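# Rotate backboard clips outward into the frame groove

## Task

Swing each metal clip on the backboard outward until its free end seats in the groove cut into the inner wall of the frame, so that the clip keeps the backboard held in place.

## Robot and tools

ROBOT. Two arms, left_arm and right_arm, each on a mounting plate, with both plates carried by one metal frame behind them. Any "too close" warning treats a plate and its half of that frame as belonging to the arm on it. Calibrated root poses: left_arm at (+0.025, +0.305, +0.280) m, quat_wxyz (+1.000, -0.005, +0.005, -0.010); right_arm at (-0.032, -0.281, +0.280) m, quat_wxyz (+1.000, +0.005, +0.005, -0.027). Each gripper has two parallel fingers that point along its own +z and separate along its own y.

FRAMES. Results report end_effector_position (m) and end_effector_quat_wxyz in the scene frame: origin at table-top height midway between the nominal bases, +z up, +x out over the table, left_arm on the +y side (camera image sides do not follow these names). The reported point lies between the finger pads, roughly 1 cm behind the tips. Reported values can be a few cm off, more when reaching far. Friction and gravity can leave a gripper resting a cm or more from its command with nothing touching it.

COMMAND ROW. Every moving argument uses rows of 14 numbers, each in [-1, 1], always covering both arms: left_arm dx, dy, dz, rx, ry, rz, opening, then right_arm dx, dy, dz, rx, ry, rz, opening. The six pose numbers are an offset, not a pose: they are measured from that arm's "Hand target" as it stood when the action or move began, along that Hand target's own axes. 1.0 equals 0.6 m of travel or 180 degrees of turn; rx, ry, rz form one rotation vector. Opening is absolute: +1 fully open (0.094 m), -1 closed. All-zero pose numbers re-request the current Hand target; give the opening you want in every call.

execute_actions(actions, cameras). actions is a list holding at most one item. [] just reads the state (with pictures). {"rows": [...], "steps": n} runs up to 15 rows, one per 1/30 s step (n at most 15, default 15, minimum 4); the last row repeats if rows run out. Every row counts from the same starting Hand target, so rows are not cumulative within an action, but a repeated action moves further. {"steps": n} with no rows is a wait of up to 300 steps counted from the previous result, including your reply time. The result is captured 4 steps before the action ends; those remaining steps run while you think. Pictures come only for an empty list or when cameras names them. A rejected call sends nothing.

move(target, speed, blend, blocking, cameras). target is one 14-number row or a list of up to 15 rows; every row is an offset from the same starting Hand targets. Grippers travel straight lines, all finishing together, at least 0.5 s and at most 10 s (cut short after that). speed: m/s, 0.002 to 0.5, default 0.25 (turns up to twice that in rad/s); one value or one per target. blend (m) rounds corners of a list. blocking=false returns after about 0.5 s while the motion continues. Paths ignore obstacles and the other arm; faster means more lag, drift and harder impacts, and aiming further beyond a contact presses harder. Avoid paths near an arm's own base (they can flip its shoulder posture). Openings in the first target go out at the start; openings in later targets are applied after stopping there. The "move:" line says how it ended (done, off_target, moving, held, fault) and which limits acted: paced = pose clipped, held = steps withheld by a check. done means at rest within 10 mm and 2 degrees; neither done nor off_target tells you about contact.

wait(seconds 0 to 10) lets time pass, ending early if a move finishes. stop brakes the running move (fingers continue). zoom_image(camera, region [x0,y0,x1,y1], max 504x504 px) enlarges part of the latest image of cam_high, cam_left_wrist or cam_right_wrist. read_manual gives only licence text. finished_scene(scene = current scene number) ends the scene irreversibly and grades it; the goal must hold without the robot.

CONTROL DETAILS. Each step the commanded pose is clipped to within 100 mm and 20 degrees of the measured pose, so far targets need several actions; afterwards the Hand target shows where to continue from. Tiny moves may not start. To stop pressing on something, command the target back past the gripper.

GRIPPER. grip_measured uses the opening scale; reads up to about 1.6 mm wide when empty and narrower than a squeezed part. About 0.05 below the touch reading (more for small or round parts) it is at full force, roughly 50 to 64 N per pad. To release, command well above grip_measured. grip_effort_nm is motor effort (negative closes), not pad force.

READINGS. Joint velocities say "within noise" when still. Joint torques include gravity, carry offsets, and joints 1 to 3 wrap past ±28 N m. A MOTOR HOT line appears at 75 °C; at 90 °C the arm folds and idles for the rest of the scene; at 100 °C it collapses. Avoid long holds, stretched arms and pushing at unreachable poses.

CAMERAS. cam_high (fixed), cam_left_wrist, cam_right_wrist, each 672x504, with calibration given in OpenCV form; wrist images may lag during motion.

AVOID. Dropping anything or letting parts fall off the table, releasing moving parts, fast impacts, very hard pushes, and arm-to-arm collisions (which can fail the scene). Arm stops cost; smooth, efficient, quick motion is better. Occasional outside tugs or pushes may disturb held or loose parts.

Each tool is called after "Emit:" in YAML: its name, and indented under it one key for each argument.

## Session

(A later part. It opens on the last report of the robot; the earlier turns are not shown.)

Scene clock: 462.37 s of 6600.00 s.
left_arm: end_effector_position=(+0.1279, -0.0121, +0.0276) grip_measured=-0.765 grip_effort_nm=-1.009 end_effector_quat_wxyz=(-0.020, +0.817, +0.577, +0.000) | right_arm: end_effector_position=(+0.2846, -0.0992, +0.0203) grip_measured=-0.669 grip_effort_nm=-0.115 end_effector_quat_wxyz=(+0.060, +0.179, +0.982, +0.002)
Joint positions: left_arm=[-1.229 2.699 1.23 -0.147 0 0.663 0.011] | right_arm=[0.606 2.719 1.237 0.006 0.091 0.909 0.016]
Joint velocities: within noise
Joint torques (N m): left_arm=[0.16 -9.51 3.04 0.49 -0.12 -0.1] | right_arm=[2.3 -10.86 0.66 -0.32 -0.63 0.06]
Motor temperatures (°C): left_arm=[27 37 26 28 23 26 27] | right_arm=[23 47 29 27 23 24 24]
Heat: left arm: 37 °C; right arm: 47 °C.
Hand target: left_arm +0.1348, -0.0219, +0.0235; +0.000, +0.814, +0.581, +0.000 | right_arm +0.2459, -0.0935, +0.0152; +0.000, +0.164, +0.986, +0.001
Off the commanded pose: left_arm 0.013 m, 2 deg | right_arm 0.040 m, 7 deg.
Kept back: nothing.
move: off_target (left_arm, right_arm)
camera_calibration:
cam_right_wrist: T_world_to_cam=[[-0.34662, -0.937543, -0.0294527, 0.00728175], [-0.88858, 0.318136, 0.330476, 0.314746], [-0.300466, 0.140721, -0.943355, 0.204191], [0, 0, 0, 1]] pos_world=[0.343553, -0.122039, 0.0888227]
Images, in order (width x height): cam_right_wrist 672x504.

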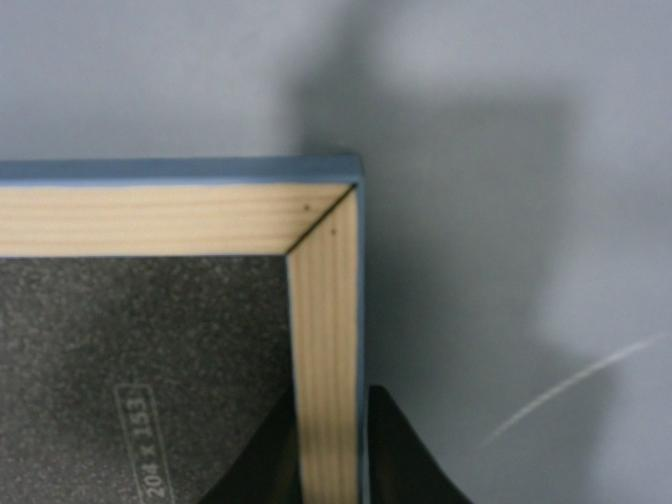

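Emit:
move:
  target:
    - [0,0,0,0,0,0,-0.8, -0.09,0,0,0,0,0,-0.5]
    - [0,0,0,0,0,0,-0.8, -0.09,0,-0.09,0,0,0,-0.3]
  speed: 0.08
  cameras: ["cam_right_wrist","cam_left_wrist"]

Emit:
zoom_image:
  camera: "cam_right_wrist"
  region: [150, 200, 500, 500]

Scene clock: 464.93 s of 6600.00 s.
left_arm: end_effector_position=(+0.1295, -0.0152, +0.0275) grip_measured=-0.765 grip_effort_nm=-1.009 end_effector_quat_wxyz=(-0.013, +0.817, +0.577, -0.001) | right_arm: end_effector_position=(+0.3004, -0.1090, +0.0637) grip_measured=-0.301 grip_effort_nm=0.046 end_effector_quat_wxyz=(+0.004, +0.167, +0.986, +0.003)
Joint positions: left_arm=[-1.229 2.699 1.23 -0.133 -0.003 0.662 0.011] | right_arm=[0.527 2.608 1.314 -0.263 0.013 0.808 0.033]
Joint velocities: within noise
Joint torques (N m): left_arm=[0.14 -9.43 3.11 0.4 -0.11 -0.09] | right_arm=[-0.01 -13.29 2.39 0.02 0.02 -0.05]
Motor temperatures (°C): left_arm=[27 37 26 28 23 26 27] | right_arm=[23 47 29 27 23 24 24]
Heat: left arm: 37 °C; right arm: 47 °C.
Hand target: left_arm +0.1348, -0.0220, +0.0235; +0.000, +0.814, +0.581, +0.000 | right_arm +0.2971, -0.1111, +0.0693; +0.000, +0.164, +0.986, +0.001
Off the commanded pose: left_arm 0.009 m, 2 deg | right_arm 0.007 m, 1 deg.
Kept back: nothing.
move: done
camera_calibration:
cam_left_wrist: T_world_to_cam=[[-0.943118, 0.331125, 0.0297444, 0.127238], [0.311797, 0.849909, 0.424779, 0.00345207], [0.115375, 0.40989, -0.904809, 0.099736], [0, 0, 0, 1]] pos_world=[0.107417, -0.0859465, 0.084991]
cam_right_wrist: T_world_to_cam=[[-0.324352, -0.945861, -0.0119314, -0.00389833], [-0.854299, 0.287491, 0.433039, 0.297347], [-0.406164, 0.15065, -0.901296, 0.281339], [0, 0, 0, 1]] pos_world=[0.367029, -0.131556, 0.12476]
Images, in order (width x height): cam_left_wrist 672x504, cam_right_wrist 672x504.

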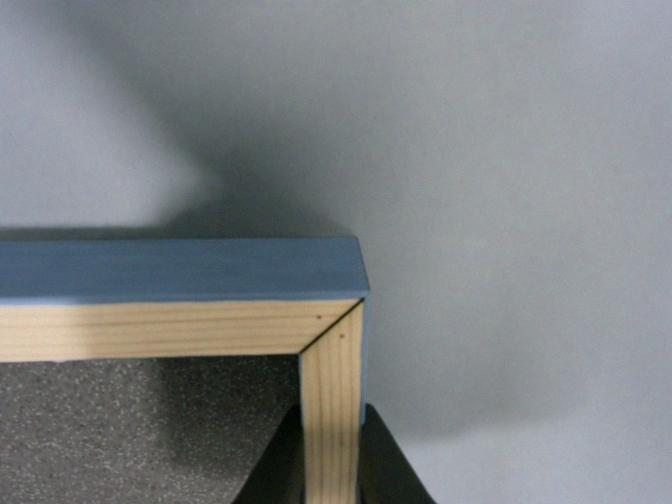

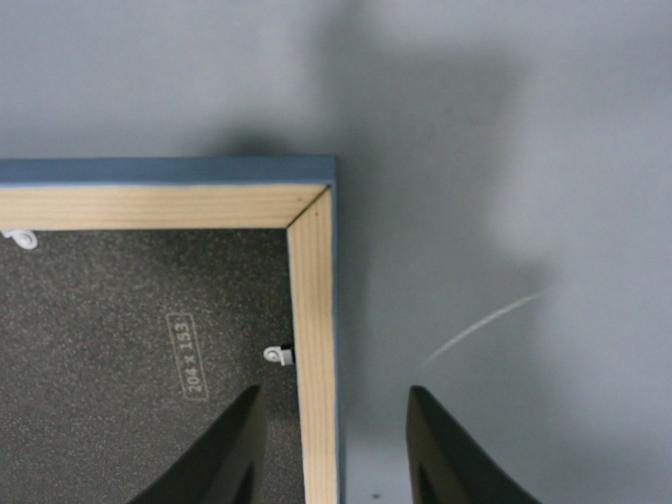

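Scaled by 1.440 from the camera's 672x504 image, which has a finer 960x720 frame.

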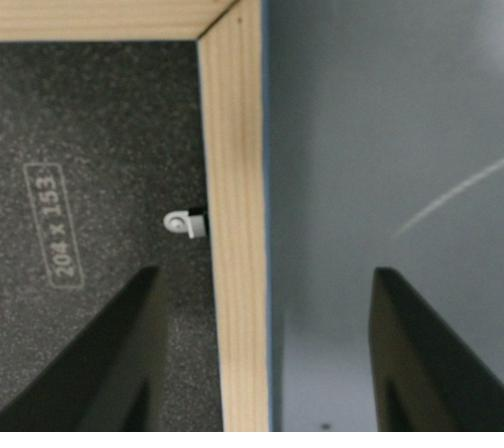

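Emit:
move:
  target:
    - [0,0,0,0,0,0,-0.36, 0,0,-0.1,0,0,0,-0.3]
    - [0,0,-0.15,0,0,0,-0.36, 0,0,-0.1,0,0,0,-0.3]
  speed: 0.1

Emit:
zoom_image:
  camera: "cam_right_wrist"
  region: [0, 100, 500, 500]

Scene clock: 469.67 s of 6600.00 s.
left_arm: end_effector_position=(+0.1349, -0.0244, +0.1072) grip_measured=-0.363 grip_effort_nm=0.164 end_effector_quat_wxyz=(+0.001, +0.816, +0.577, -0.003) | right_arm: end_effector_position=(+0.3020, -0.1091, +0.1244) grip_measured=-0.301 grip_effort_nm=0.042 end_effector_quat_wxyz=(+0.004, +0.167, +0.986, +0.004)
Joint positions: left_arm=[-1.228 2.428 1.147 -0.293 -0.008 0.662 0.03] | right_arm=[0.527 2.418 1.269 -0.407 0.013 0.808 0.033]
Joint velocities: within noise
Joint torques (N m): left_arm=[-0.18 -12.62 2.03 0.09 -0.05 -0.12] | right_arm=[0.1 -12.96 3.06 -0.01 0.02 -0.06]
Motor temperatures (°C): left_arm=[27 37 26 28 23 26 27] | right_arm=[23 48 29 27 23 24 24]
Heat: left arm: 37 °C; right arm: 48 °C.
Hand target: left_arm +0.1347, -0.0220, +0.1135; +0.000, +0.814, +0.581, +0.000 | right_arm +0.2970, -0.1112, +0.1292; +0.000, +0.164, +0.986, +0.001
Off the commanded pose: left_arm 0.007 m, 1 deg | right_arm 0.007 m, 1 deg.
Kept back: nothing.
move: done
camera_calibration:
cam_left_wrist: T_world_to_cam=[[-0.943849, 0.330258, 0.00885363, 0.135291], [0.305048, 0.860884, 0.407214, -0.0211934], [0.126864, 0.38705, -0.91329, 0.17381], [0, 0, 0, 1]] pos_world=[0.112109, -0.0937091, 0.166172]
cam_right_wrist: T_world_to_cam=[[-0.324354, -0.94585, -0.0127552, -0.00258941], [-0.854735, 0.287279, 0.432318, 0.272692], [-0.405244, 0.151127, -0.901631, 0.336569], [0, 0, 0, 1]] pos_world=[0.368632, -0.131652, 0.185538]

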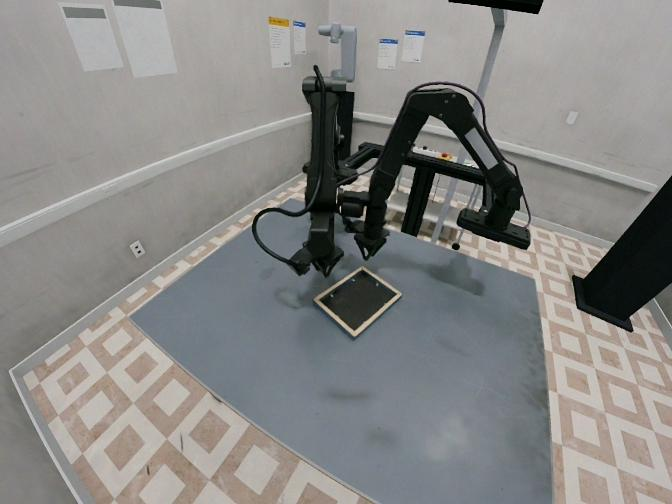

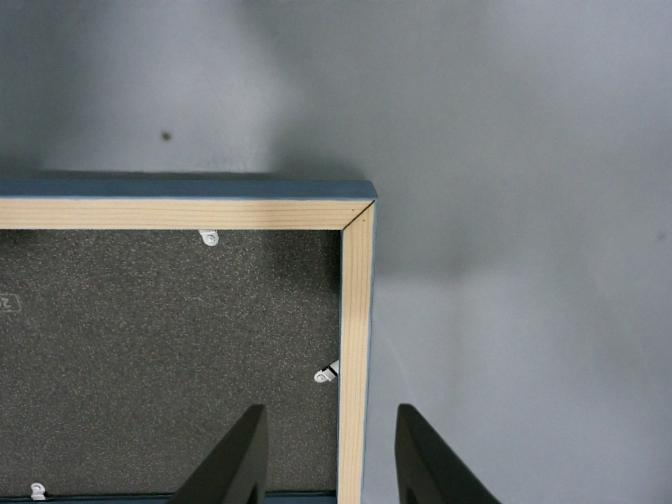

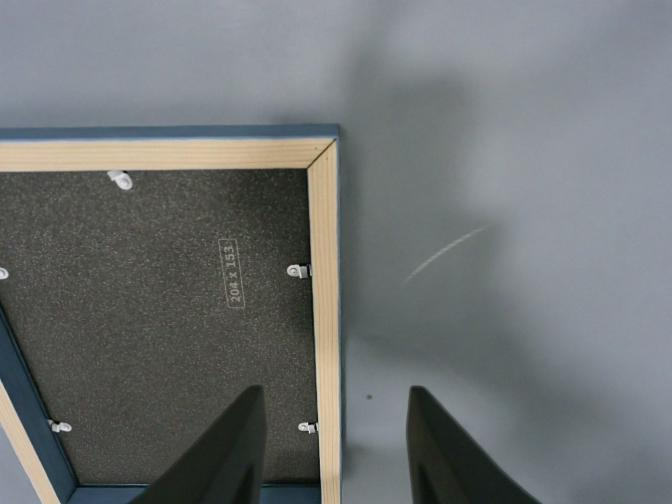

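Scaled by 1.008 from the camera's 672x504 image, which has a finer 960x720 frame.

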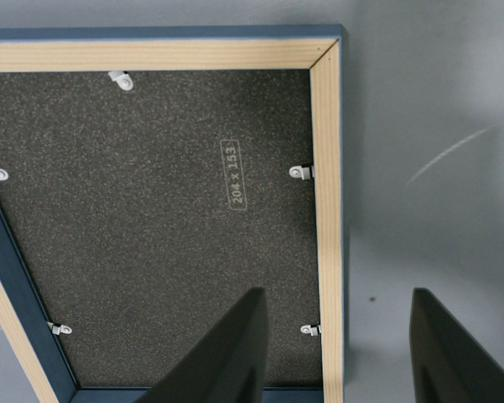

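Emit:
move:
  target: [0.12,0,0,0,0,0,-0.3, 0,0,0,0,0,0,-0.3]
  speed: 0.15
  cameras: []

Emit:
move:
  target:
    - [0,0,0,0,0,0,-0.3, 0.155,0.015,0.02,0,0,0,-0.3]
    - [0,0,0,0,0,0,-0.3, 0.155,0.015,0.12,0,0,0,-0.3]
  speed: 0.12
  cameras: ["cam_right_wrist","cam_left_wrist"]

Scene clock: 472.73 s of 6600.00 s.
left_arm: end_effector_position=(+0.1552, +0.0523, +0.1074) grip_measured=-0.303 grip_effort_nm=0.164 end_effector_quat_wxyz=(-0.016, +0.811, +0.584, +0.003) | right_arm: end_effector_position=(+0.3019, -0.1091, +0.1244) grip_measured=-0.301 grip_effort_nm=0.046 end_effector_quat_wxyz=(+0.004, +0.167, +0.986, +0.004)
Joint positions: left_arm=[-1.078 2.33 0.888 -0.164 -0.014 0.795 0.033] | right_arm=[0.527 2.418 1.269 -0.407 0.013 0.808 0.033]
Joint velocities: within noise
Joint torques (N m): left_arm=[-0.1 -11.25 1.5 0.27 0.01 0.03] | right_arm=[0.35 -12.85 2.96 0 0.03 -0.02]
Motor temperatures (°C): left_arm=[27 38 25 28 23 26 27] | right_arm=[23 48 29 27 23 24 24]
Heat: left arm: 38 °C; right arm: 48 °C.
Hand target: left_arm +0.1583, +0.0460, +0.1135; +0.000, +0.814, +0.581, +0.000 | right_arm +0.2970, -0.1112, +0.1292; +0.000, +0.164, +0.986, +0.001
Off the commanded pose: left_arm 0.009 m, 2 deg | right_arm 0.007 m, 1 deg.
Kept back: nothing.
move: done
No camera images: "cameras" was empty.

Scene clock: 473.60 s of 6600.00 s.
left_arm: end_effector_position=(+0.1553, +0.0520, +0.1074) grip_measured=-0.303 grip_effort_nm=0.168 end_effector_quat_wxyz=(-0.015, +0.812, +0.584, +0.003) | right_arm: end_effector_position=(+0.2361, -0.0935, +0.1152) grip_measured=-0.301 grip_effort_nm=0.046 end_effector_quat_wxyz=(-0.019, +0.151, +0.988, -0.016)
Joint positions: left_arm=[-1.078 2.33 0.888 -0.163 -0.014 0.796 0.033] | right_arm=[0.659 2.379 1.104 -0.343 0.01 0.909 0.033]
Joint velocities: within noise
Joint torques (N m): left_arm=[-0.12 -11.25 1.51 0.28 0.01 0.03] | right_arm=[-0.21 -10.15 3.43 0.05 0.03 -0.05]
Motor temperatures (°C): left_arm=[27 38 25 28 23 26 27] | right_arm=[23 48 29 27 23 24 24]
Heat: left arm: 38 °C; right arm: 48 °C.
Hand target: left_arm +0.1583, +0.0460, +0.1135; +0.000, +0.814, +0.581, +0.000 | right_arm +0.2384, -0.0945, +0.1153; -0.017, +0.152, +0.988, -0.015 (not the last commanded pose)
Off the commanded pose: left_arm 0.009 m, 2 deg | right_arm 0.066 m, 3 deg.
Kept back: nothing.
move: held (right_arm; a check stopped the path); path passed 0 of 2 targets; limits=held
pose unreachable (right arm): on one or more control steps of this call this arm could not follow its commanded pose, so it was not sent that pose on those steps. It may still have moved: this result reports where it is.
cause: moving toward the commanded pose would bring a part of the arm too close to another arm (this arm's wrist (the part past joint 4) and the left arm's wrist (the part past joint 4), along the way the arms are being sent, or toward where that arm still pushes).
camera_calibration:
cam_left_wrist: T_world_to_cam=[[-0.948809, 0.314626, 0.0278005, 0.128927], [0.295279, 0.852322, 0.431691, -0.0939184], [0.112126, 0.417801, -0.901593, 0.141267], [0, 0, 0, 1]] pos_world=[0.13422, -0.0195364, 0.164325]
cam_right_wrist: T_world_to_cam=[[-0.292998, -0.955554, 0.0326896, -0.0229183], [-0.840149, 0.273632, 0.468268, 0.207013], [-0.4564, 0.109738, -0.882982, 0.305235], [0, 0, 0, 1]] pos_world=[0.306516, -0.112041, 0.173329]
Images, in order (width x height): cam_left_wrist 672x504, cam_right_wrist 672x504.

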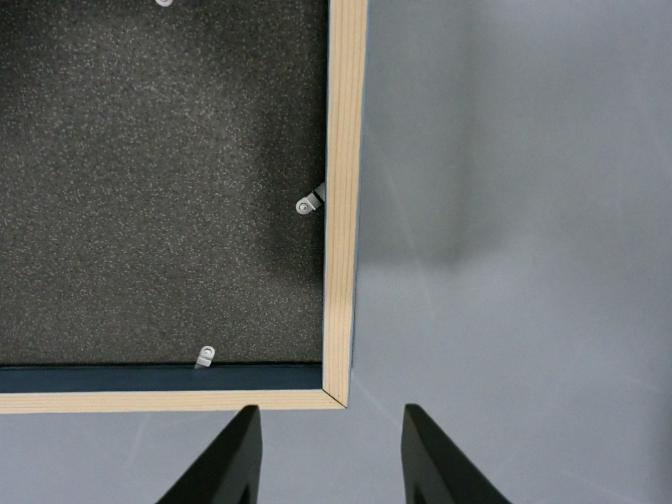

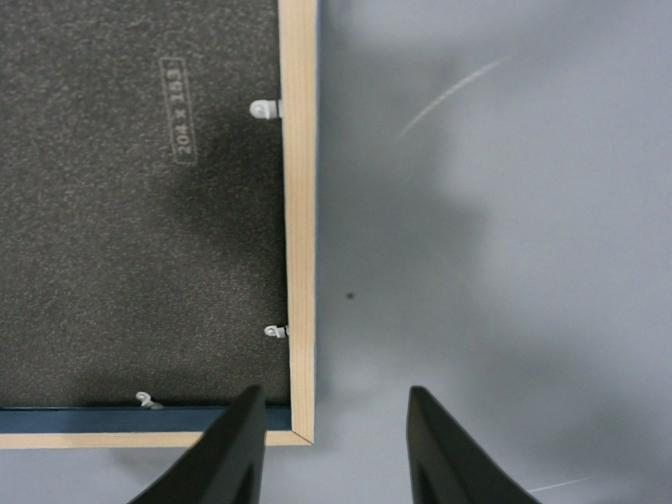

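Emit:
move:
  target: [0,0,0,0,0,0,-0.3, -0.031,0.022,0.02,-0.0112,-0.0091,0.0077,-0.3]
  speed: 0.12
  cameras: ["cam_right_wrist"]

Scene clock: 475.60 s of 6600.00 s.
left_arm: end_effector_position=(+0.1554, +0.0519, +0.1074) grip_measured=-0.303 grip_effort_nm=0.168 end_effector_quat_wxyz=(-0.015, +0.812, +0.584, +0.003) | right_arm: end_effector_position=(+0.2566, -0.0868, +0.1096) grip_measured=-0.301 grip_effort_nm=0.046 end_effector_quat_wxyz=(-0.001, +0.160, +0.987, +0.001)
Joint positions: left_arm=[-1.078 2.33 0.888 -0.163 -0.014 0.797 0.033] | right_arm=[0.641 2.413 1.148 -0.305 0.01 0.909 0.033]
Joint velocities: within noise
Joint torques (N m): left_arm=[-0.12 -11.26 1.5 0.27 0.01 0.03] | right_arm=[-0.28 -8.44 5.09 0.23 0.06 0]
Motor temperatures (°C): left_arm=[27 39 25 27 23 26 27] | right_arm=[23 48 29 27 23 24 24]
Heat: left arm: 39 °C; right arm: 48 °C.
Hand target: left_arm +0.1583, +0.0460, +0.1135; +0.000, +0.814, +0.581, +0.000 | right_arm +0.2595, -0.0879, +0.1022; +0.000, +0.164, +0.986, +0.000
Off the commanded pose: left_arm 0.009 m, 2 deg | right_arm 0.008 m, 1 deg.
Kept back: nothing.
move: done
camera_calibration:
cam_right_wrist: T_world_to_cam=[[-0.311273, -0.950301, -0.00607359, -0.000952685], [-0.853595, 0.276776, 0.441328, 0.231681], [-0.417713, 0.142558, -0.897325, 0.303396], [0, 0, 0, 1]] pos_world=[0.324198, -0.108281, 0.169992]
Images, in order (width x height): cam_right_wrist 672x504.

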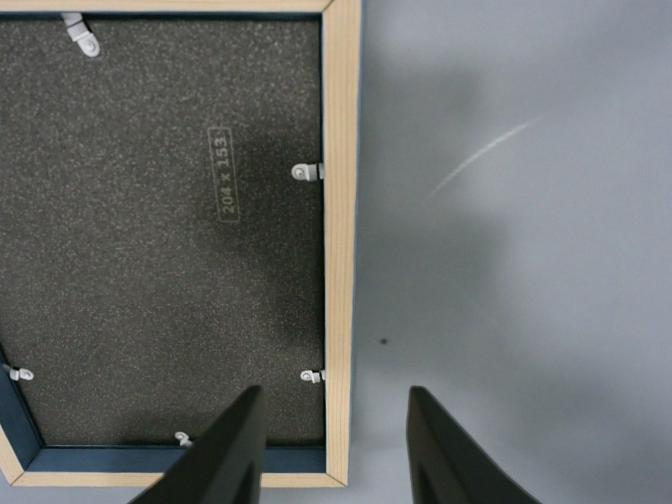

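Emit:
move:
  target: [0,0,0,0,0,0,-0.3, 0,0,0.1,0,0,0,-0.3]
  speed: 0.12
  cameras: ["cam_right_wrist"]

Scene clock: 476.90 s of 6600.00 s.
left_arm: end_effector_position=(+0.1554, +0.0518, +0.1074) grip_measured=-0.303 grip_effort_nm=0.168 end_effector_quat_wxyz=(-0.014, +0.812, +0.584, +0.003) | right_arm: end_effector_position=(+0.2581, -0.0849, +0.0496) grip_measured=-0.301 grip_effort_nm=0.046 end_effector_quat_wxyz=(+0.000, +0.160, +0.987, +0.002)
Joint positions: left_arm=[-1.078 2.33 0.888 -0.162 -0.014 0.797 0.033] | right_arm=[0.641 2.621 1.222 -0.168 0.01 0.909 0.033]
Joint velocities: within noise
Joint torques (N m): left_arm=[-0.1 -11.25 1.5 0.27 0.01 0.04] | right_arm=[-0.47 -9.03 3.9 0.27 0.05 0]
Motor temperatures (°C): left_arm=[27 39 25 27 23 26 27] | right_arm=[23 48 29 27 23 24 24]
Heat: left arm: 39 °C; right arm: 48 °C.
Hand target: left_arm +0.1583, +0.0460, +0.1135; +0.000, +0.814, +0.581, +0.000 | right_arm +0.2596, -0.0879, +0.0423; +0.000, +0.164, +0.986, +0.000
Off the commanded pose: left_arm 0.009 m, 2 deg | right_arm 0.008 m, 1 deg.
Kept back: nothing.
move: done
camera_calibration:
cam_right_wrist: T_world_to_cam=[[-0.311287, -0.950286, -0.00757316, 0.00111847], [-0.854287, 0.276332, 0.440266, 0.259068], [-0.416285, 0.143519, -0.897836, 0.249676], [0, 0, 0, 1]] pos_world=[0.325603, -0.106359, 0.110118]
Images, in order (width x height): cam_right_wrist 672x504.

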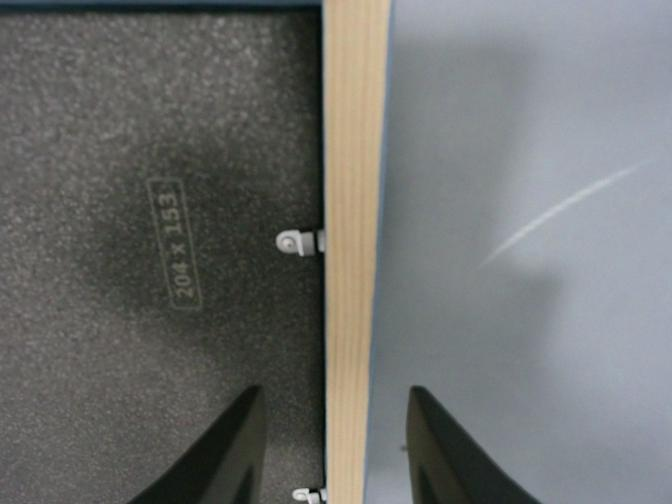

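Emit:
move:
  target:
    - [0,0,0,0,0,0,-0.3, 0,-0.008,0.03,0,0,0,-0.3]
    - [0,0,0,0,0,0,-0.3, 0,-0.008,0.052,0,0,0,-0.3]
  speed: 0.07
  cameras: ["cam_right_wrist"]

Scene clock: 478.07 s of 6600.00 s.
left_arm: end_effector_position=(+0.1554, +0.0518, +0.1074) grip_measured=-0.303 grip_effort_nm=0.168 end_effector_quat_wxyz=(-0.014, +0.812, +0.584, +0.003) | right_arm: end_effector_position=(+0.2595, -0.0881, +0.0206) grip_measured=-0.301 grip_effort_nm=0.046 end_effector_quat_wxyz=(+0.002, +0.164, +0.987, +0.004)
Joint positions: left_arm=[-1.078 2.33 0.888 -0.162 -0.014 0.797 0.033] | right_arm=[0.63 2.72 1.261 -0.102 0.01 0.906 0.033]
Joint velocities: within noise
Joint torques (N m): left_arm=[-0.1 -11.23 1.51 0.27 0.01 0.04] | right_arm=[-0.42 -8.69 3.58 0.21 0.03 -0.03]
Motor temperatures (°C): left_arm=[27 39 25 27 23 26 27] | right_arm=[23 48 29 27 23 24 24]
Heat: left arm: 39 °C; right arm: 48 °C.
Hand target: left_arm +0.1583, +0.0460, +0.1135; +0.000, +0.814, +0.581, +0.000 | right_arm +0.2580, -0.0924, +0.0110; +0.000, +0.164, +0.986, +0.000
Off the commanded pose: left_arm 0.009 m, 2 deg | right_arm 0.011 m, 1 deg.
Kept back: nothing.
move: off_target (right_arm)
camera_calibration:
cam_right_wrist: T_world_to_cam=[[-0.318558, -0.947821, -0.0125334, 0.000426222], [-0.854466, 0.281407, 0.436689, 0.274484], [-0.410376, 0.14982, -0.899525, 0.223712], [0, 0, 0, 1]] pos_world=[0.326479, -0.110354, 0.0813757]
Images, in order (width x height): cam_right_wrist 672x504.

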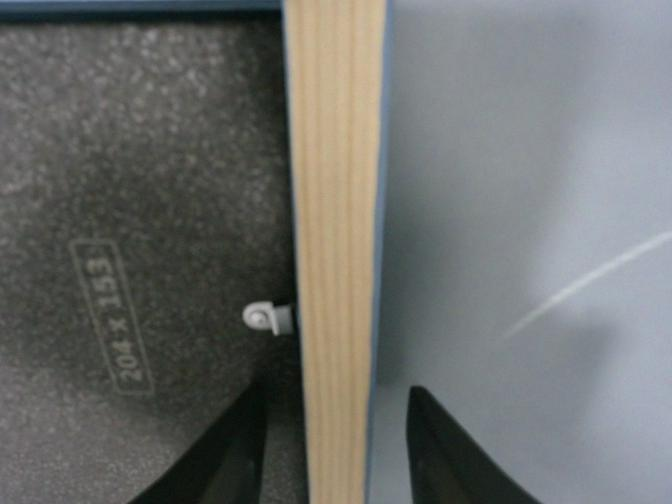

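Emit:
move:
  target:
    - [0,0,0,0,0,0,-0.3, 0,0,-0.006,0,0,0,-0.62]
    - [0,0,0,0,0,0,-0.3, 0,0,-0.008,0,0,0,-0.8]
  speed: 0.07
  cameras: ["cam_right_wrist","cam_left_wrist"]

Scene clock: 480.20 s of 6600.00 s.
left_arm: end_effector_position=(+0.1555, +0.0517, +0.1074) grip_measured=-0.303 grip_effort_nm=0.164 end_effector_quat_wxyz=(-0.014, +0.812, +0.584, +0.003) | right_arm: end_effector_position=(+0.2595, -0.0882, +0.0206) grip_measured=-0.757 grip_effort_nm=-1.072 end_effector_quat_wxyz=(+0.002, +0.163, +0.987, +0.004)
Joint positions: left_arm=[-1.078 2.33 0.888 -0.162 -0.014 0.797 0.033] | right_arm=[0.63 2.72 1.261 -0.102 0.011 0.904 0.011]
Joint velocities: within noise
Joint torques (N m): left_arm=[-0.1 -11.25 1.51 0.27 0.01 0.03] | right_arm=[-0.39 -9.96 2.82 0.15 0.06 -0.02]
Motor temperatures (°C): left_arm=[27 40 25 27 23 26 27] | right_arm=[23 47 29 27 23 24 24]
Heat: left arm: 40 °C; right arm: 47 °C.
Hand target: left_arm +0.1583, +0.0460, +0.1135; +0.000, +0.814, +0.581, +0.000 | right_arm +0.2580, -0.0924, +0.0158; +0.000, +0.164, +0.986, +0.000
Off the commanded pose: left_arm 0.009 m, 2 deg | right_arm 0.007 m, 1 deg.
Kept back: nothing.
move: done
camera_calibration:
cam_left_wrist: T_world_to_cam=[[-0.948707, 0.315001, 0.0269934, 0.129181], [0.295371, 0.852655, 0.43097, -0.0936912], [0.11274, 0.416837, -0.901963, 0.141344], [0, 0, 0, 1]] pos_world=[0.134294, -0.0197235, 0.164378]
cam_right_wrist: T_world_to_cam=[[-0.31675, -0.948429, -0.0122908, -0.000143819], [-0.855098, 0.279924, 0.436407, 0.27457], [-0.41046, 0.148742, -0.899666, 0.223665], [0, 0, 0, 1]] pos_world=[0.326545, -0.110264, 0.0813977]
Images, in order (width x height): cam_left_wrist 672x504, cam_right_wrist 672x504.

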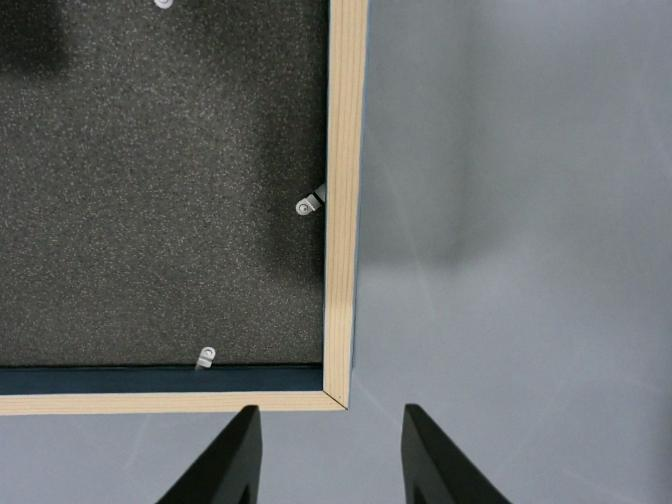

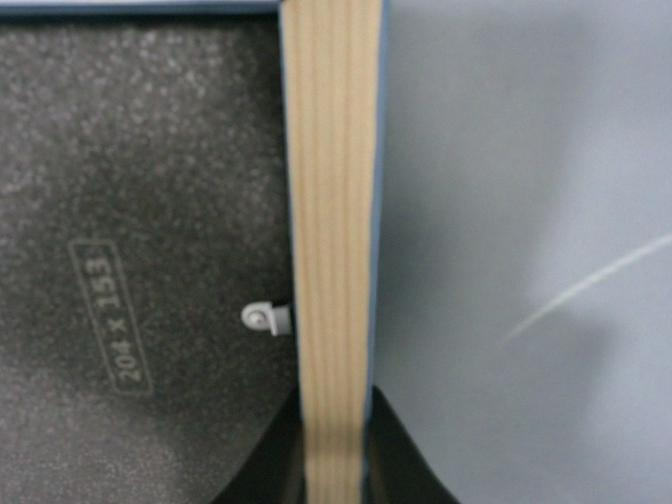

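Emit:
move:
  target: [-0.07,-0.012,0.02,0,0,0,-0.3, 0,0,0,0,0,0,-0.8]
  speed: 0.1
  cameras: ["cam_right_wrist","cam_left_wrist"]

Scene clock: 480.93 s of 6600.00 s.
left_arm: end_effector_position=(+0.1524, +0.0483, +0.1076) grip_measured=-0.303 grip_effort_nm=0.164 end_effector_quat_wxyz=(-0.012, +0.814, +0.580, +0.003) | right_arm: end_effector_position=(+0.2595, -0.0882, +0.0206) grip_measured=-0.757 grip_effort_nm=-1.072 end_effector_quat_wxyz=(+0.002, +0.163, +0.987, +0.004)
Joint positions: left_arm=[-1.093 2.33 0.89 -0.161 -0.014 0.79 0.033] | right_arm=[0.63 2.72 1.261 -0.102 0.011 0.904 0.011]
Joint velocities: within noise
Joint torques (N m): left_arm=[0.1 -8.88 2.03 0.16 0 -0.04] | right_arm=[-0.24 -10.13 2.91 0.14 0.05 -0.04]
Motor temperatures (°C): left_arm=[27 40 25 27 23 26 27] | right_arm=[23 47 29 27 23 24 25]
Heat: left arm: 40 °C; right arm: 47 °C.
Hand target: left_arm +0.1531, +0.0492, +0.1076; -0.013, +0.813, +0.581, +0.003 (not the last commanded pose) | right_arm +0.2579, -0.0924, +0.0159; +0.000, +0.164, +0.986, +0.000
Off the commanded pose: left_arm 0.043 m, 1 deg | right_arm 0.007 m, 1 deg.
Kept back: nothing.
move: held (left_arm; a check stopped the path); limits=held
pose unreachable (left arm): on one or more control steps of this call this arm could not follow its commanded pose, so it was not sent that pose on those steps. It may still have moved: this result reports where it is.
cause: moving toward the commanded pose would bring a part of the arm too close to another arm (this arm's wrist (the part past joint 4) and the right arm's wrist (the part past joint 4)).
camera_calibration:
cam_left_wrist: T_world_to_cam=[[-0.945979, 0.323361, 0.0236964, 0.12684], [0.301798, 0.851471, 0.428854, -0.0907145], [0.118498, 0.412838, -0.903063, 0.142783], [0, 0, 0, 1]] pos_world=[0.130446, -0.0227208, 0.16484]
cam_right_wrist: T_world_to_cam=[[-0.31675, -0.948429, -0.0122908, -0.000143819], [-0.855098, 0.279924, 0.436407, 0.27457], [-0.41046, 0.148742, -0.899666, 0.223665], [0, 0, 0, 1]] pos_world=[0.326545, -0.110264, 0.0813977]
Images, in order (width x height): cam_left_wrist 672x504, cam_right_wrist 672x504.

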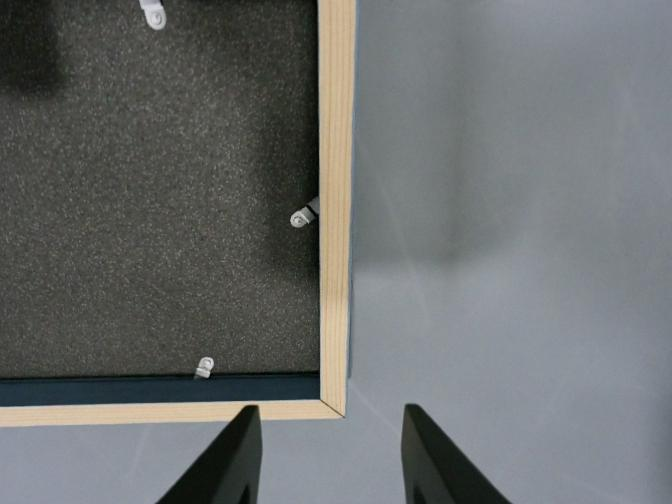

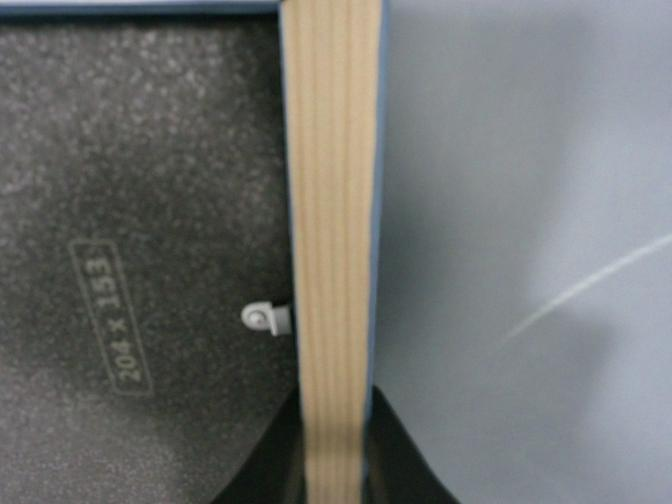

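Emit:
move:
  target:
    - [0,0,-0.2,0,0,0,-0.3, 0,0,0,0,0,0,-0.36]
    - [0.22,-0.2,-0.25,0,0,0,-0.3, 0,0,-0.14,0,0,0,-0.3]
  speed: 0.15
  cameras: ["cam_right_wrist","cam_high"]

Scene clock: 486.37 s of 6600.00 s.
left_arm: end_effector_position=(+0.0952, +0.1821, +0.2546) grip_measured=-0.303 grip_effort_nm=0.168 end_effector_quat_wxyz=(+0.001, +0.811, +0.586, +0.001) | right_arm: end_effector_position=(+0.2608, -0.0885, +0.0944) grip_measured=-0.362 grip_effort_nm=0.042 end_effector_quat_wxyz=(+0.003, +0.163, +0.987, +0.004)
Joint positions: left_arm=[-1.051 1.251 0.392 -0.715 -0.015 0.819 0.033] | right_arm=[0.63 2.464 1.161 -0.256 0.011 0.904 0.03]
Joint velocities: within noise
Joint torques (N m): left_arm=[-0.13 -1.4 4.9 0.3 0 -0.05] | right_arm=[-0.05 -12.4 2.37 -0.11 0.03 0.02]
Motor temperatures (°C): left_arm=[27 39 25 27 23 26 27] | right_arm=[23 47 29 27 23 24 25]
Heat: left arm: 39 °C; right arm: 47 °C.
Hand target: left_arm +0.0970, +0.1784, +0.2554; +0.006, +0.811, +0.585, +0.000 (not the last commanded pose) | right_arm +0.2579, -0.0924, +0.0996; +0.000, +0.164, +0.986, +0.000
Off the commanded pose: left_arm 0.030 m, 2 deg | right_arm 0.007 m, 1 deg.
Kept back: nothing.
move: held (left_arm; a check stopped the path); path passed 1 of 2 targets; target 2's new opening was not sent; limits=held
pose unreachable (left arm): on one or more control steps of this call this arm could not follow its commanded pose, so it was not sent that pose on those steps. It may still have moved: this result reports where it is.
cause: moving toward the commanded pose would bring two parts of the arm too close to each other (its base or mounting and its fingers, with joints 1 (waist) to 6 (wrist roll) between them).
camera_calibration:
cam_right_wrist: T_world_to_cam=[[-0.316752, -0.948417, -0.0131868, 0.000939778], [-0.855511, 0.279665, 0.435761, 0.243718], [-0.409595, 0.14931, -0.899966, 0.290539], [0, 0, 0, 1]] pos_world=[0.327805, -0.110649, 0.155285]
Images, in order (width x height): cam_high 672x504, cam_right_wrist 672x504.

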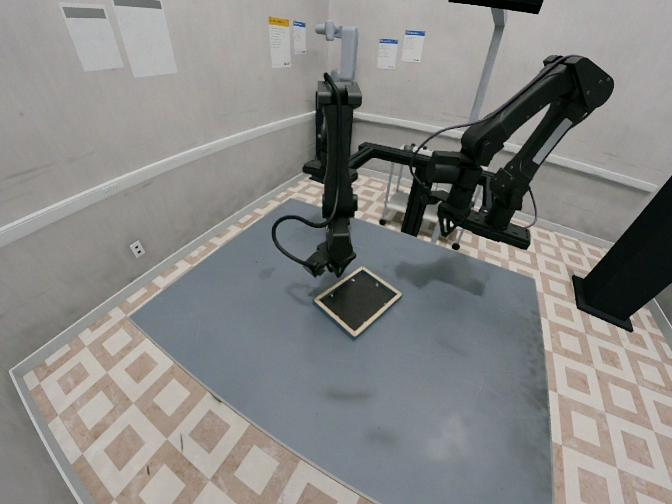

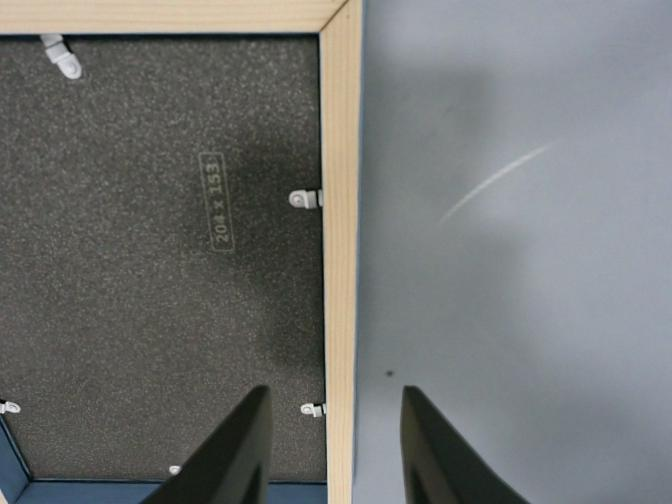

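Emit:
move:
  target: [0,0,0,0,0,0,-0.3, 0.02,0,0.1,0,0.0556,0,-0.3]
  speed: 0.1
  cameras: ["cam_right_wrist"]

Scene clock: 489.10 s of 6600.00 s.
left_arm: end_effector_position=(+0.0952, +0.1821, +0.2546) grip_measured=-0.303 grip_effort_nm=0.168 end_effector_quat_wxyz=(+0.001, +0.811, +0.586, +0.001) | right_arm: end_effector_position=(+0.2531, -0.0846, +0.0472) grip_measured=-0.301 grip_effort_nm=0.042 end_effector_quat_wxyz=(-0.070, +0.163, +0.984, +0.020)
Joint positions: left_arm=[-1.051 1.251 0.392 -0.715 -0.015 0.819 0.033] | right_arm=[0.59 2.661 1.311 -0.301 -0.107 0.861 0.033]
Joint velocities: within noise
Joint torques (N m): left_arm=[-0.13 -1.42 4.88 0.31 0 -0.05] | right_arm=[-0.43 -9.07 4.22 -0.22 -0.09 -0.09]
Motor temperatures (°C): left_arm=[27 38 25 27 23 26 26] | right_arm=[23 47 29 27 23 24 25]
Heat: left arm: 38 °C; right arm: 47 °C.
Hand target: left_arm +0.0970, +0.1784, +0.2554; +0.006, +0.811, +0.585, +0.000 | right_arm +0.2467, -0.0885, +0.0397; -0.086, +0.164, +0.983, +0.014
Off the commanded pose: left_arm 0.004 m, 1 deg | right_arm 0.011 m, 2 deg.
Kept back: nothing.
move: off_target (right_arm)
camera_calibration:
cam_right_wrist: T_world_to_cam=[[-0.320139, -0.947162, -0.0198832, 0.00284217], [-0.785422, 0.253619, 0.564614, 0.23057], [-0.529739, 0.196372, -0.825115, 0.275148], [0, 0, 0, 1]] pos_world=[0.327761, -0.109816, 0.0969024]
Images, in order (width x height): cam_right_wrist 672x504.

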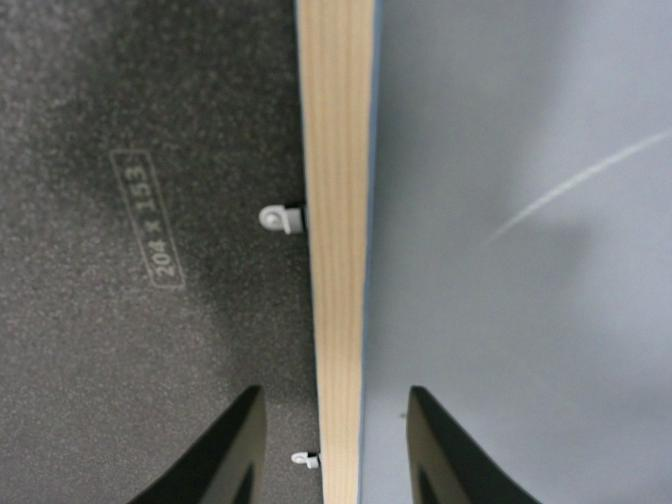

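Emit:
move:
  target:
    - [0,0,0,0,0,0,-0.3, 0,0,0.048,0,0,0,-0.3]
    - [0,0,0,0,0,0,-0.3, 0,0,0.048,0,0,0,-0.6]
    - [0,0,0,0,0,0,-0.3, 0,0,0.04,0,0,0,-0.8]
  speed: 0.08
  cameras: ["cam_right_wrist"]

Scene clock: 491.93 s of 6600.00 s.
left_arm: end_effector_position=(+0.0952, +0.1821, +0.2546) grip_measured=-0.303 grip_effort_nm=0.168 end_effector_quat_wxyz=(+0.001, +0.811, +0.586, +0.001) | right_arm: end_effector_position=(+0.2461, -0.0865, +0.0207) grip_measured=-0.757 grip_effort_nm=-1.062 end_effector_quat_wxyz=(-0.081, +0.163, +0.983, +0.016)
Joint positions: left_arm=[-1.051 1.251 0.392 -0.715 -0.015 0.819 0.033] | right_arm=[0.59 2.752 1.35 -0.27 -0.116 0.86 0.011]
Joint velocities: within noise
Joint torques (N m): left_arm=[-0.14 -1.4 4.9 0.31 0 -0.05] | right_arm=[0.1 -10.11 3.32 -0.05 -0.05 -0.01]
Motor temperatures (°C): left_arm=[27 38 25 27 23 26 26] | right_arm=[23 46 29 27 23 24 25]
Heat: left arm: 38 °C; right arm: 46 °C.
Hand target: left_arm +0.0970, +0.1784, +0.2554; +0.006, +0.811, +0.585, +0.000 | right_arm +0.2425, -0.0873, +0.0160; -0.086, +0.164, +0.983, +0.014
Off the commanded pose: left_arm 0.004 m, 1 deg | right_arm 0.006 m, 1 deg.
Kept back: nothing.
move: done
camera_calibration:
cam_right_wrist: T_world_to_cam=[[-0.320261, -0.947279, -0.00974749, -0.00193122], [-0.772609, 0.255226, 0.581322, 0.237206], [-0.548187, 0.193706, -0.813615, 0.25399], [0, 0, 0, 1]] pos_world=[0.321883, -0.11157, 0.0687384]
Images, in order (width x height): cam_right_wrist 672x504.

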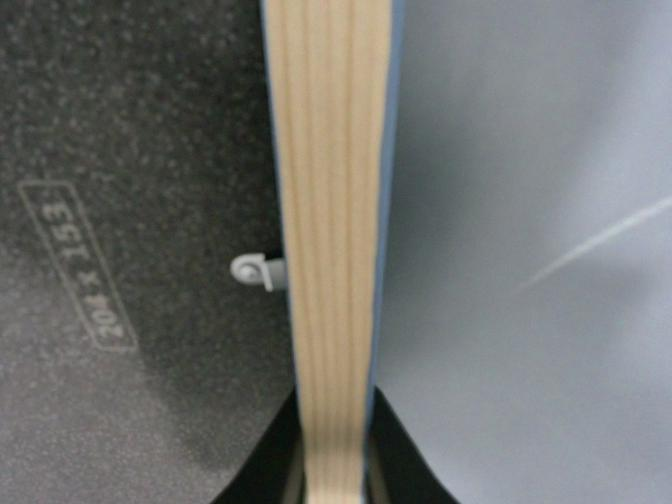

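Emit:
move:
  target: [-0.144,0.151,0.28,0,0,0,-0.3, 0,0,0,0,0,0,-0.8]
  speed: 0.15
  cameras: ["cam_left_wrist"]

Scene clock: 493.97 s of 6600.00 s.
left_arm: end_effector_position=(+0.1542, +0.0696, +0.0918) grip_measured=-0.303 grip_effort_nm=0.164 end_effector_quat_wxyz=(+0.001, +0.811, +0.586, +0.001) | right_arm: end_effector_position=(+0.2461, -0.0865, +0.0207) grip_measured=-0.757 grip_effort_nm=-1.062 end_effector_quat_wxyz=(-0.081, +0.163, +0.983, +0.016)
Joint positions: left_arm=[-1.051 2.361 0.793 -0.005 -0.015 0.819 0.033] | right_arm=[0.59 2.752 1.35 -0.27 -0.116 0.86 0.011]
Joint velocities: within noise
Joint torques (N m): left_arm=[0.13 -7.2 2.32 0.33 0 -0.01] | right_arm=[0.24 -10.03 3.22 -0.09 -0.14 -0.01]
Motor temperatures (°C): left_arm=[27 37 25 27 23 26 26] | right_arm=[23 46 29 27 23 24 25]
Heat: left arm: 37 °C; right arm: 46 °C.
Hand target: left_arm +0.1570, +0.0661, +0.0889; +0.006, +0.811, +0.585, +0.000 | right_arm +0.2425, -0.0873, +0.0160; -0.086, +0.164, +0.983, +0.014
Off the commanded pose: left_arm 0.005 m, 1 deg | right_arm 0.006 m, 1 deg.
Kept back: nothing.
move: done
camera_calibration:
cam_left_wrist: T_world_to_cam=[[-0.95026, 0.311429, 0.00420758, 0.125319], [0.285462, 0.865464, 0.411684, -0.0994445], [0.124569, 0.392408, -0.911317, 0.120784], [0, 0, 0, 1]] pos_world=[0.132427, -0.000359054, 0.150485]
Images, in order (width x height): cam_left_wrist 672x504.

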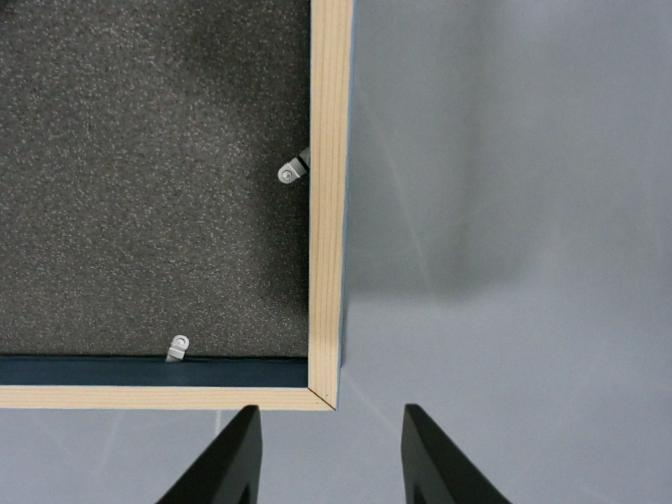

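Emit:
move:
  target:
    - [0,0.006,0.09,0,0,0,-0.3, 0,0,0,0,0,0,-0.8]
    - [-0.06,0.006,0.09,0,0,0,-0.3, 0,0,0,0,0,0,-0.8]
  speed: 0.1
  cameras: ["cam_left_wrist"]

Scene clock: 495.77 s of 6600.00 s.
left_arm: end_effector_position=(+0.1523, +0.0248, +0.0397) grip_measured=-0.303 grip_effort_nm=0.168 end_effector_quat_wxyz=(+0.018, +0.813, +0.582, -0.002) | right_arm: end_effector_position=(+0.2461, -0.0865, +0.0207) grip_measured=-0.757 grip_effort_nm=-1.067 end_effector_quat_wxyz=(-0.081, +0.163, +0.983, +0.016)
Joint positions: left_arm=[-1.125 2.604 1.001 0.064 -0.016 0.755 0.033] | right_arm=[0.59 2.752 1.35 -0.27 -0.116 0.86 0.011]
Joint velocities: within noise
Joint torques (N m): left_arm=[-0.13 -8.29 1.84 0.16 0 -0.11] | right_arm=[0.1 -10.09 3.36 -0.08 -0.05 0.04]
Motor temperatures (°C): left_arm=[27 37 25 27 23 26 26] | right_arm=[23 46 29 27 23 24 25]
Heat: left arm: 37 °C; right arm: 46 °C.
Hand target: left_arm +0.1495, +0.0303, +0.0353; +0.006, +0.811, +0.585, +0.000 | right_arm +0.2425, -0.0873, +0.0160; -0.086, +0.164, +0.983, +0.014
Off the commanded pose: left_arm 0.008 m, 1 deg | right_arm 0.006 m, 1 deg.
Kept back: nothing.
move: done
camera_calibration:
cam_left_wrist: T_world_to_cam=[[-0.947271, 0.3198, -0.020141, 0.138012], [0.287233, 0.875306, 0.389019, -0.0382857], [0.142038, 0.362721, -0.921009, 0.0895621], [0, 0, 0, 1]] pos_world=[0.129011, -0.0431107, 0.100161]
Images, in order (width x height): cam_left_wrist 672x504.

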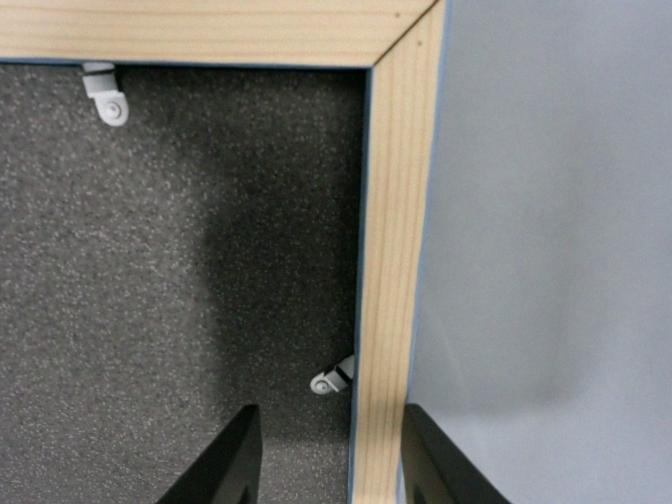

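Emit:
move:
  target: [-0.04,-0.018,0,0,0,0,-0.3, 0,0,0,0,0,0,-0.8]
  speed: 0.08
  cameras: ["cam_left_wrist"]

Scene clock: 496.90 s of 6600.00 s.
left_arm: end_effector_position=(+0.1342, +0.0064, +0.0402) grip_measured=-0.303 grip_effort_nm=0.168 end_effector_quat_wxyz=(+0.018, +0.813, +0.582, -0.003) | right_arm: end_effector_position=(+0.2461, -0.0865, +0.0207) grip_measured=-0.757 grip_effort_nm=-1.067 end_effector_quat_wxyz=(-0.081, +0.163, +0.983, +0.016)
Joint positions: left_arm=[-1.201 2.613 1.047 0.025 -0.016 0.679 0.033] | right_arm=[0.59 2.752 1.35 -0.27 -0.116 0.86 0.011]
Joint velocities: within noise
Joint torques (N m): left_arm=[-0.25 -8.39 2.39 0.15 -0.01 -0.12] | right_arm=[0.29 -10.1 3.28 -0.1 -0.07 0]
Motor temperatures (°C): left_arm=[27 37 25 27 23 26 26] | right_arm=[23 45 29 27 23 24 25]
Heat: left arm: 37 °C; right arm: 45 °C.
Hand target: left_arm +0.1318, +0.0109, +0.0354; +0.006, +0.811, +0.586, +0.000 | right_arm +0.2425, -0.0873, +0.0160; -0.086, +0.164, +0.983, +0.014
Off the commanded pose: left_arm 0.007 m, 1 deg | right_arm 0.006 m, 1 deg.
Kept back: nothing.
move: done
camera_calibration:
cam_left_wrist: T_world_to_cam=[[-0.947171, 0.320211, -0.0182028, 0.126674], [0.288422, 0.875217, 0.388341, -0.0173224], [0.140282, 0.362576, -0.921336, 0.0994683], [0, 0, 0, 1]] pos_world=[0.111025, -0.0614664, 0.100677]
Images, in order (width x height): cam_left_wrist 672x504.

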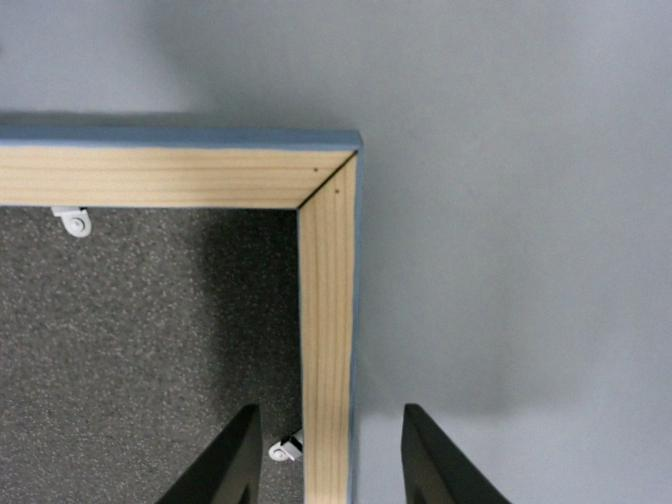

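Emit:
move:
  target:
    - [0,0,0.035,0,0,0,-0.45, 0,0,0,0,0,0,-0.8]
    - [0,0,0.045,0,0,0,-0.5, 0,0,0,0,0,0,-0.8]
  speed: 0.05
  cameras: ["cam_left_wrist"]

Scene clock: 498.43 s of 6600.00 s.
left_arm: end_effector_position=(+0.1328, +0.0125, +0.0212) grip_measured=-0.498 grip_effort_nm=-0.110 end_effector_quat_wxyz=(+0.002, +0.812, +0.583, +0.004) | right_arm: end_effector_position=(+0.2461, -0.0865, +0.0207) grip_measured=-0.757 grip_effort_nm=-1.067 end_effector_quat_wxyz=(-0.081, +0.163, +0.983, +0.016)
Joint positions: left_arm=[-1.201 2.687 1.093 0.019 -0.021 0.675 0.024] | right_arm=[0.59 2.752 1.35 -0.27 -0.116 0.86 0.011]
Joint velocities: within noise
Joint torques (N m): left_arm=[-0.23 -6.12 2.74 0.55 0.05 -0.11] | right_arm=[0.27 -10.06 3.36 -0.06 -0.09 -0.01]
Motor temperatures (°C): left_arm=[27 37 25 27 23 26 26] | right_arm=[23 45 29 27 23 24 25]
Heat: left arm: 37 °C; right arm: 45 °C.
Hand target: left_arm +0.1320, +0.0106, +0.0084; +0.006, +0.811, +0.586, +0.000 | right_arm +0.2425, -0.0873, +0.0160; -0.086, +0.164, +0.983, +0.014
Off the commanded pose: left_arm 0.013 m, 1 deg | right_arm 0.006 m, 1 deg.
Kept back: nothing.
move: off_target (left_arm); target 2's new opening was sent with left_arm's hand 0.013 m and 1 deg from that target
camera_calibration:
cam_left_wrist: T_world_to_cam=[[-0.948469, 0.316869, -0.000371633, 0.12287], [0.288001, 0.862546, 0.416017, -0.0152681], [0.132144, 0.394472, -0.909357, 0.0803842], [0, 0, 0, 1]] pos_world=[0.110313, -0.0574736, 0.0794954]
Images, in order (width x height): cam_left_wrist 672x504.

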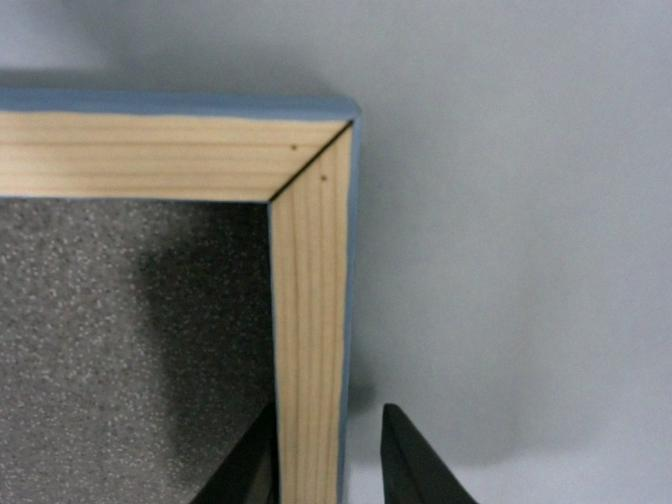

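Emit:
move:
  target:
    - [0,0.014,-0.012,0,0,0,-0.5, 0,0,0,0,0,0,-0.8]
    - [0,0.014,-0.014,0,0,0,-0.66, 0,0,0,0,0,0,-0.8]
  speed: 0.05
  cameras: ["cam_left_wrist"]

Scene clock: 499.87 s of 6600.00 s.
left_arm: end_effector_position=(+0.1379, +0.0097, +0.0220) grip_measured=-0.657 grip_effort_nm=-0.125 end_effector_quat_wxyz=(+0.003, +0.810, +0.586, +0.002) | right_arm: end_effector_position=(+0.2461, -0.0865, +0.0207) grip_measured=-0.757 grip_effort_nm=-1.067 end_effector_quat_wxyz=(-0.081, +0.163, +0.983, +0.016)
Joint positions: left_arm=[-1.187 2.687 1.107 0.009 -0.018 0.681 0.016] | right_arm=[0.59 2.752 1.35 -0.27 -0.116 0.86 0.011]
Joint velocities: within noise
Joint torques (N m): left_arm=[0.28 -8.5 2.32 0.35 0.03 0.04] | right_arm=[0.21 -9.98 3.22 -0.11 -0.06 0]
Motor temperatures (°C): left_arm=[27 37 25 27 23 26 26] | right_arm=[23 45 29 27 23 24 25]
Heat: left arm: 37 °C; right arm: 45 °C.
Hand target: left_arm +0.1399, +0.0080, +0.0169; +0.006, +0.811, +0.585, +0.000 | right_arm +0.2425, -0.0873, +0.0160; -0.086, +0.164, +0.983, +0.014
Off the commanded pose: left_arm 0.006 m, 0 deg | right_arm 0.006 m, 1 deg.
Kept back: nothing.
move: done
camera_calibration:
cam_left_wrist: T_world_to_cam=[[-0.950991, 0.309219, -0.000727364, 0.129068], [0.281522, 0.866779, 0.411629, -0.013669], [0.127914, 0.391251, -0.911351, 0.0821697], [0, 0, 0, 1]] pos_world=[0.11608, -0.0602113, 0.0806058]
Images, in order (width x height): cam_left_wrist 672x504.

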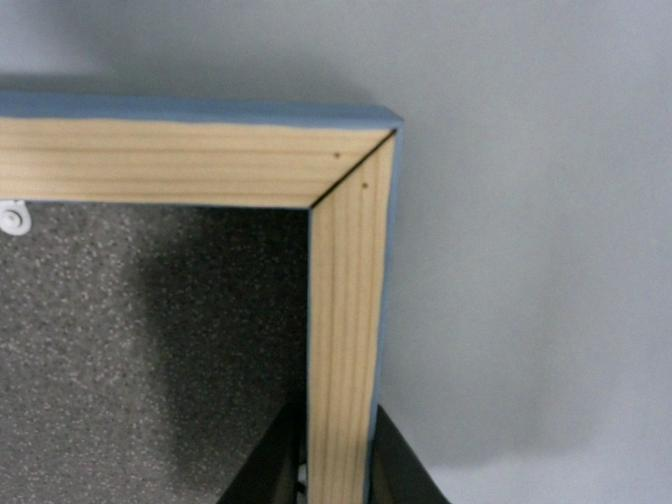

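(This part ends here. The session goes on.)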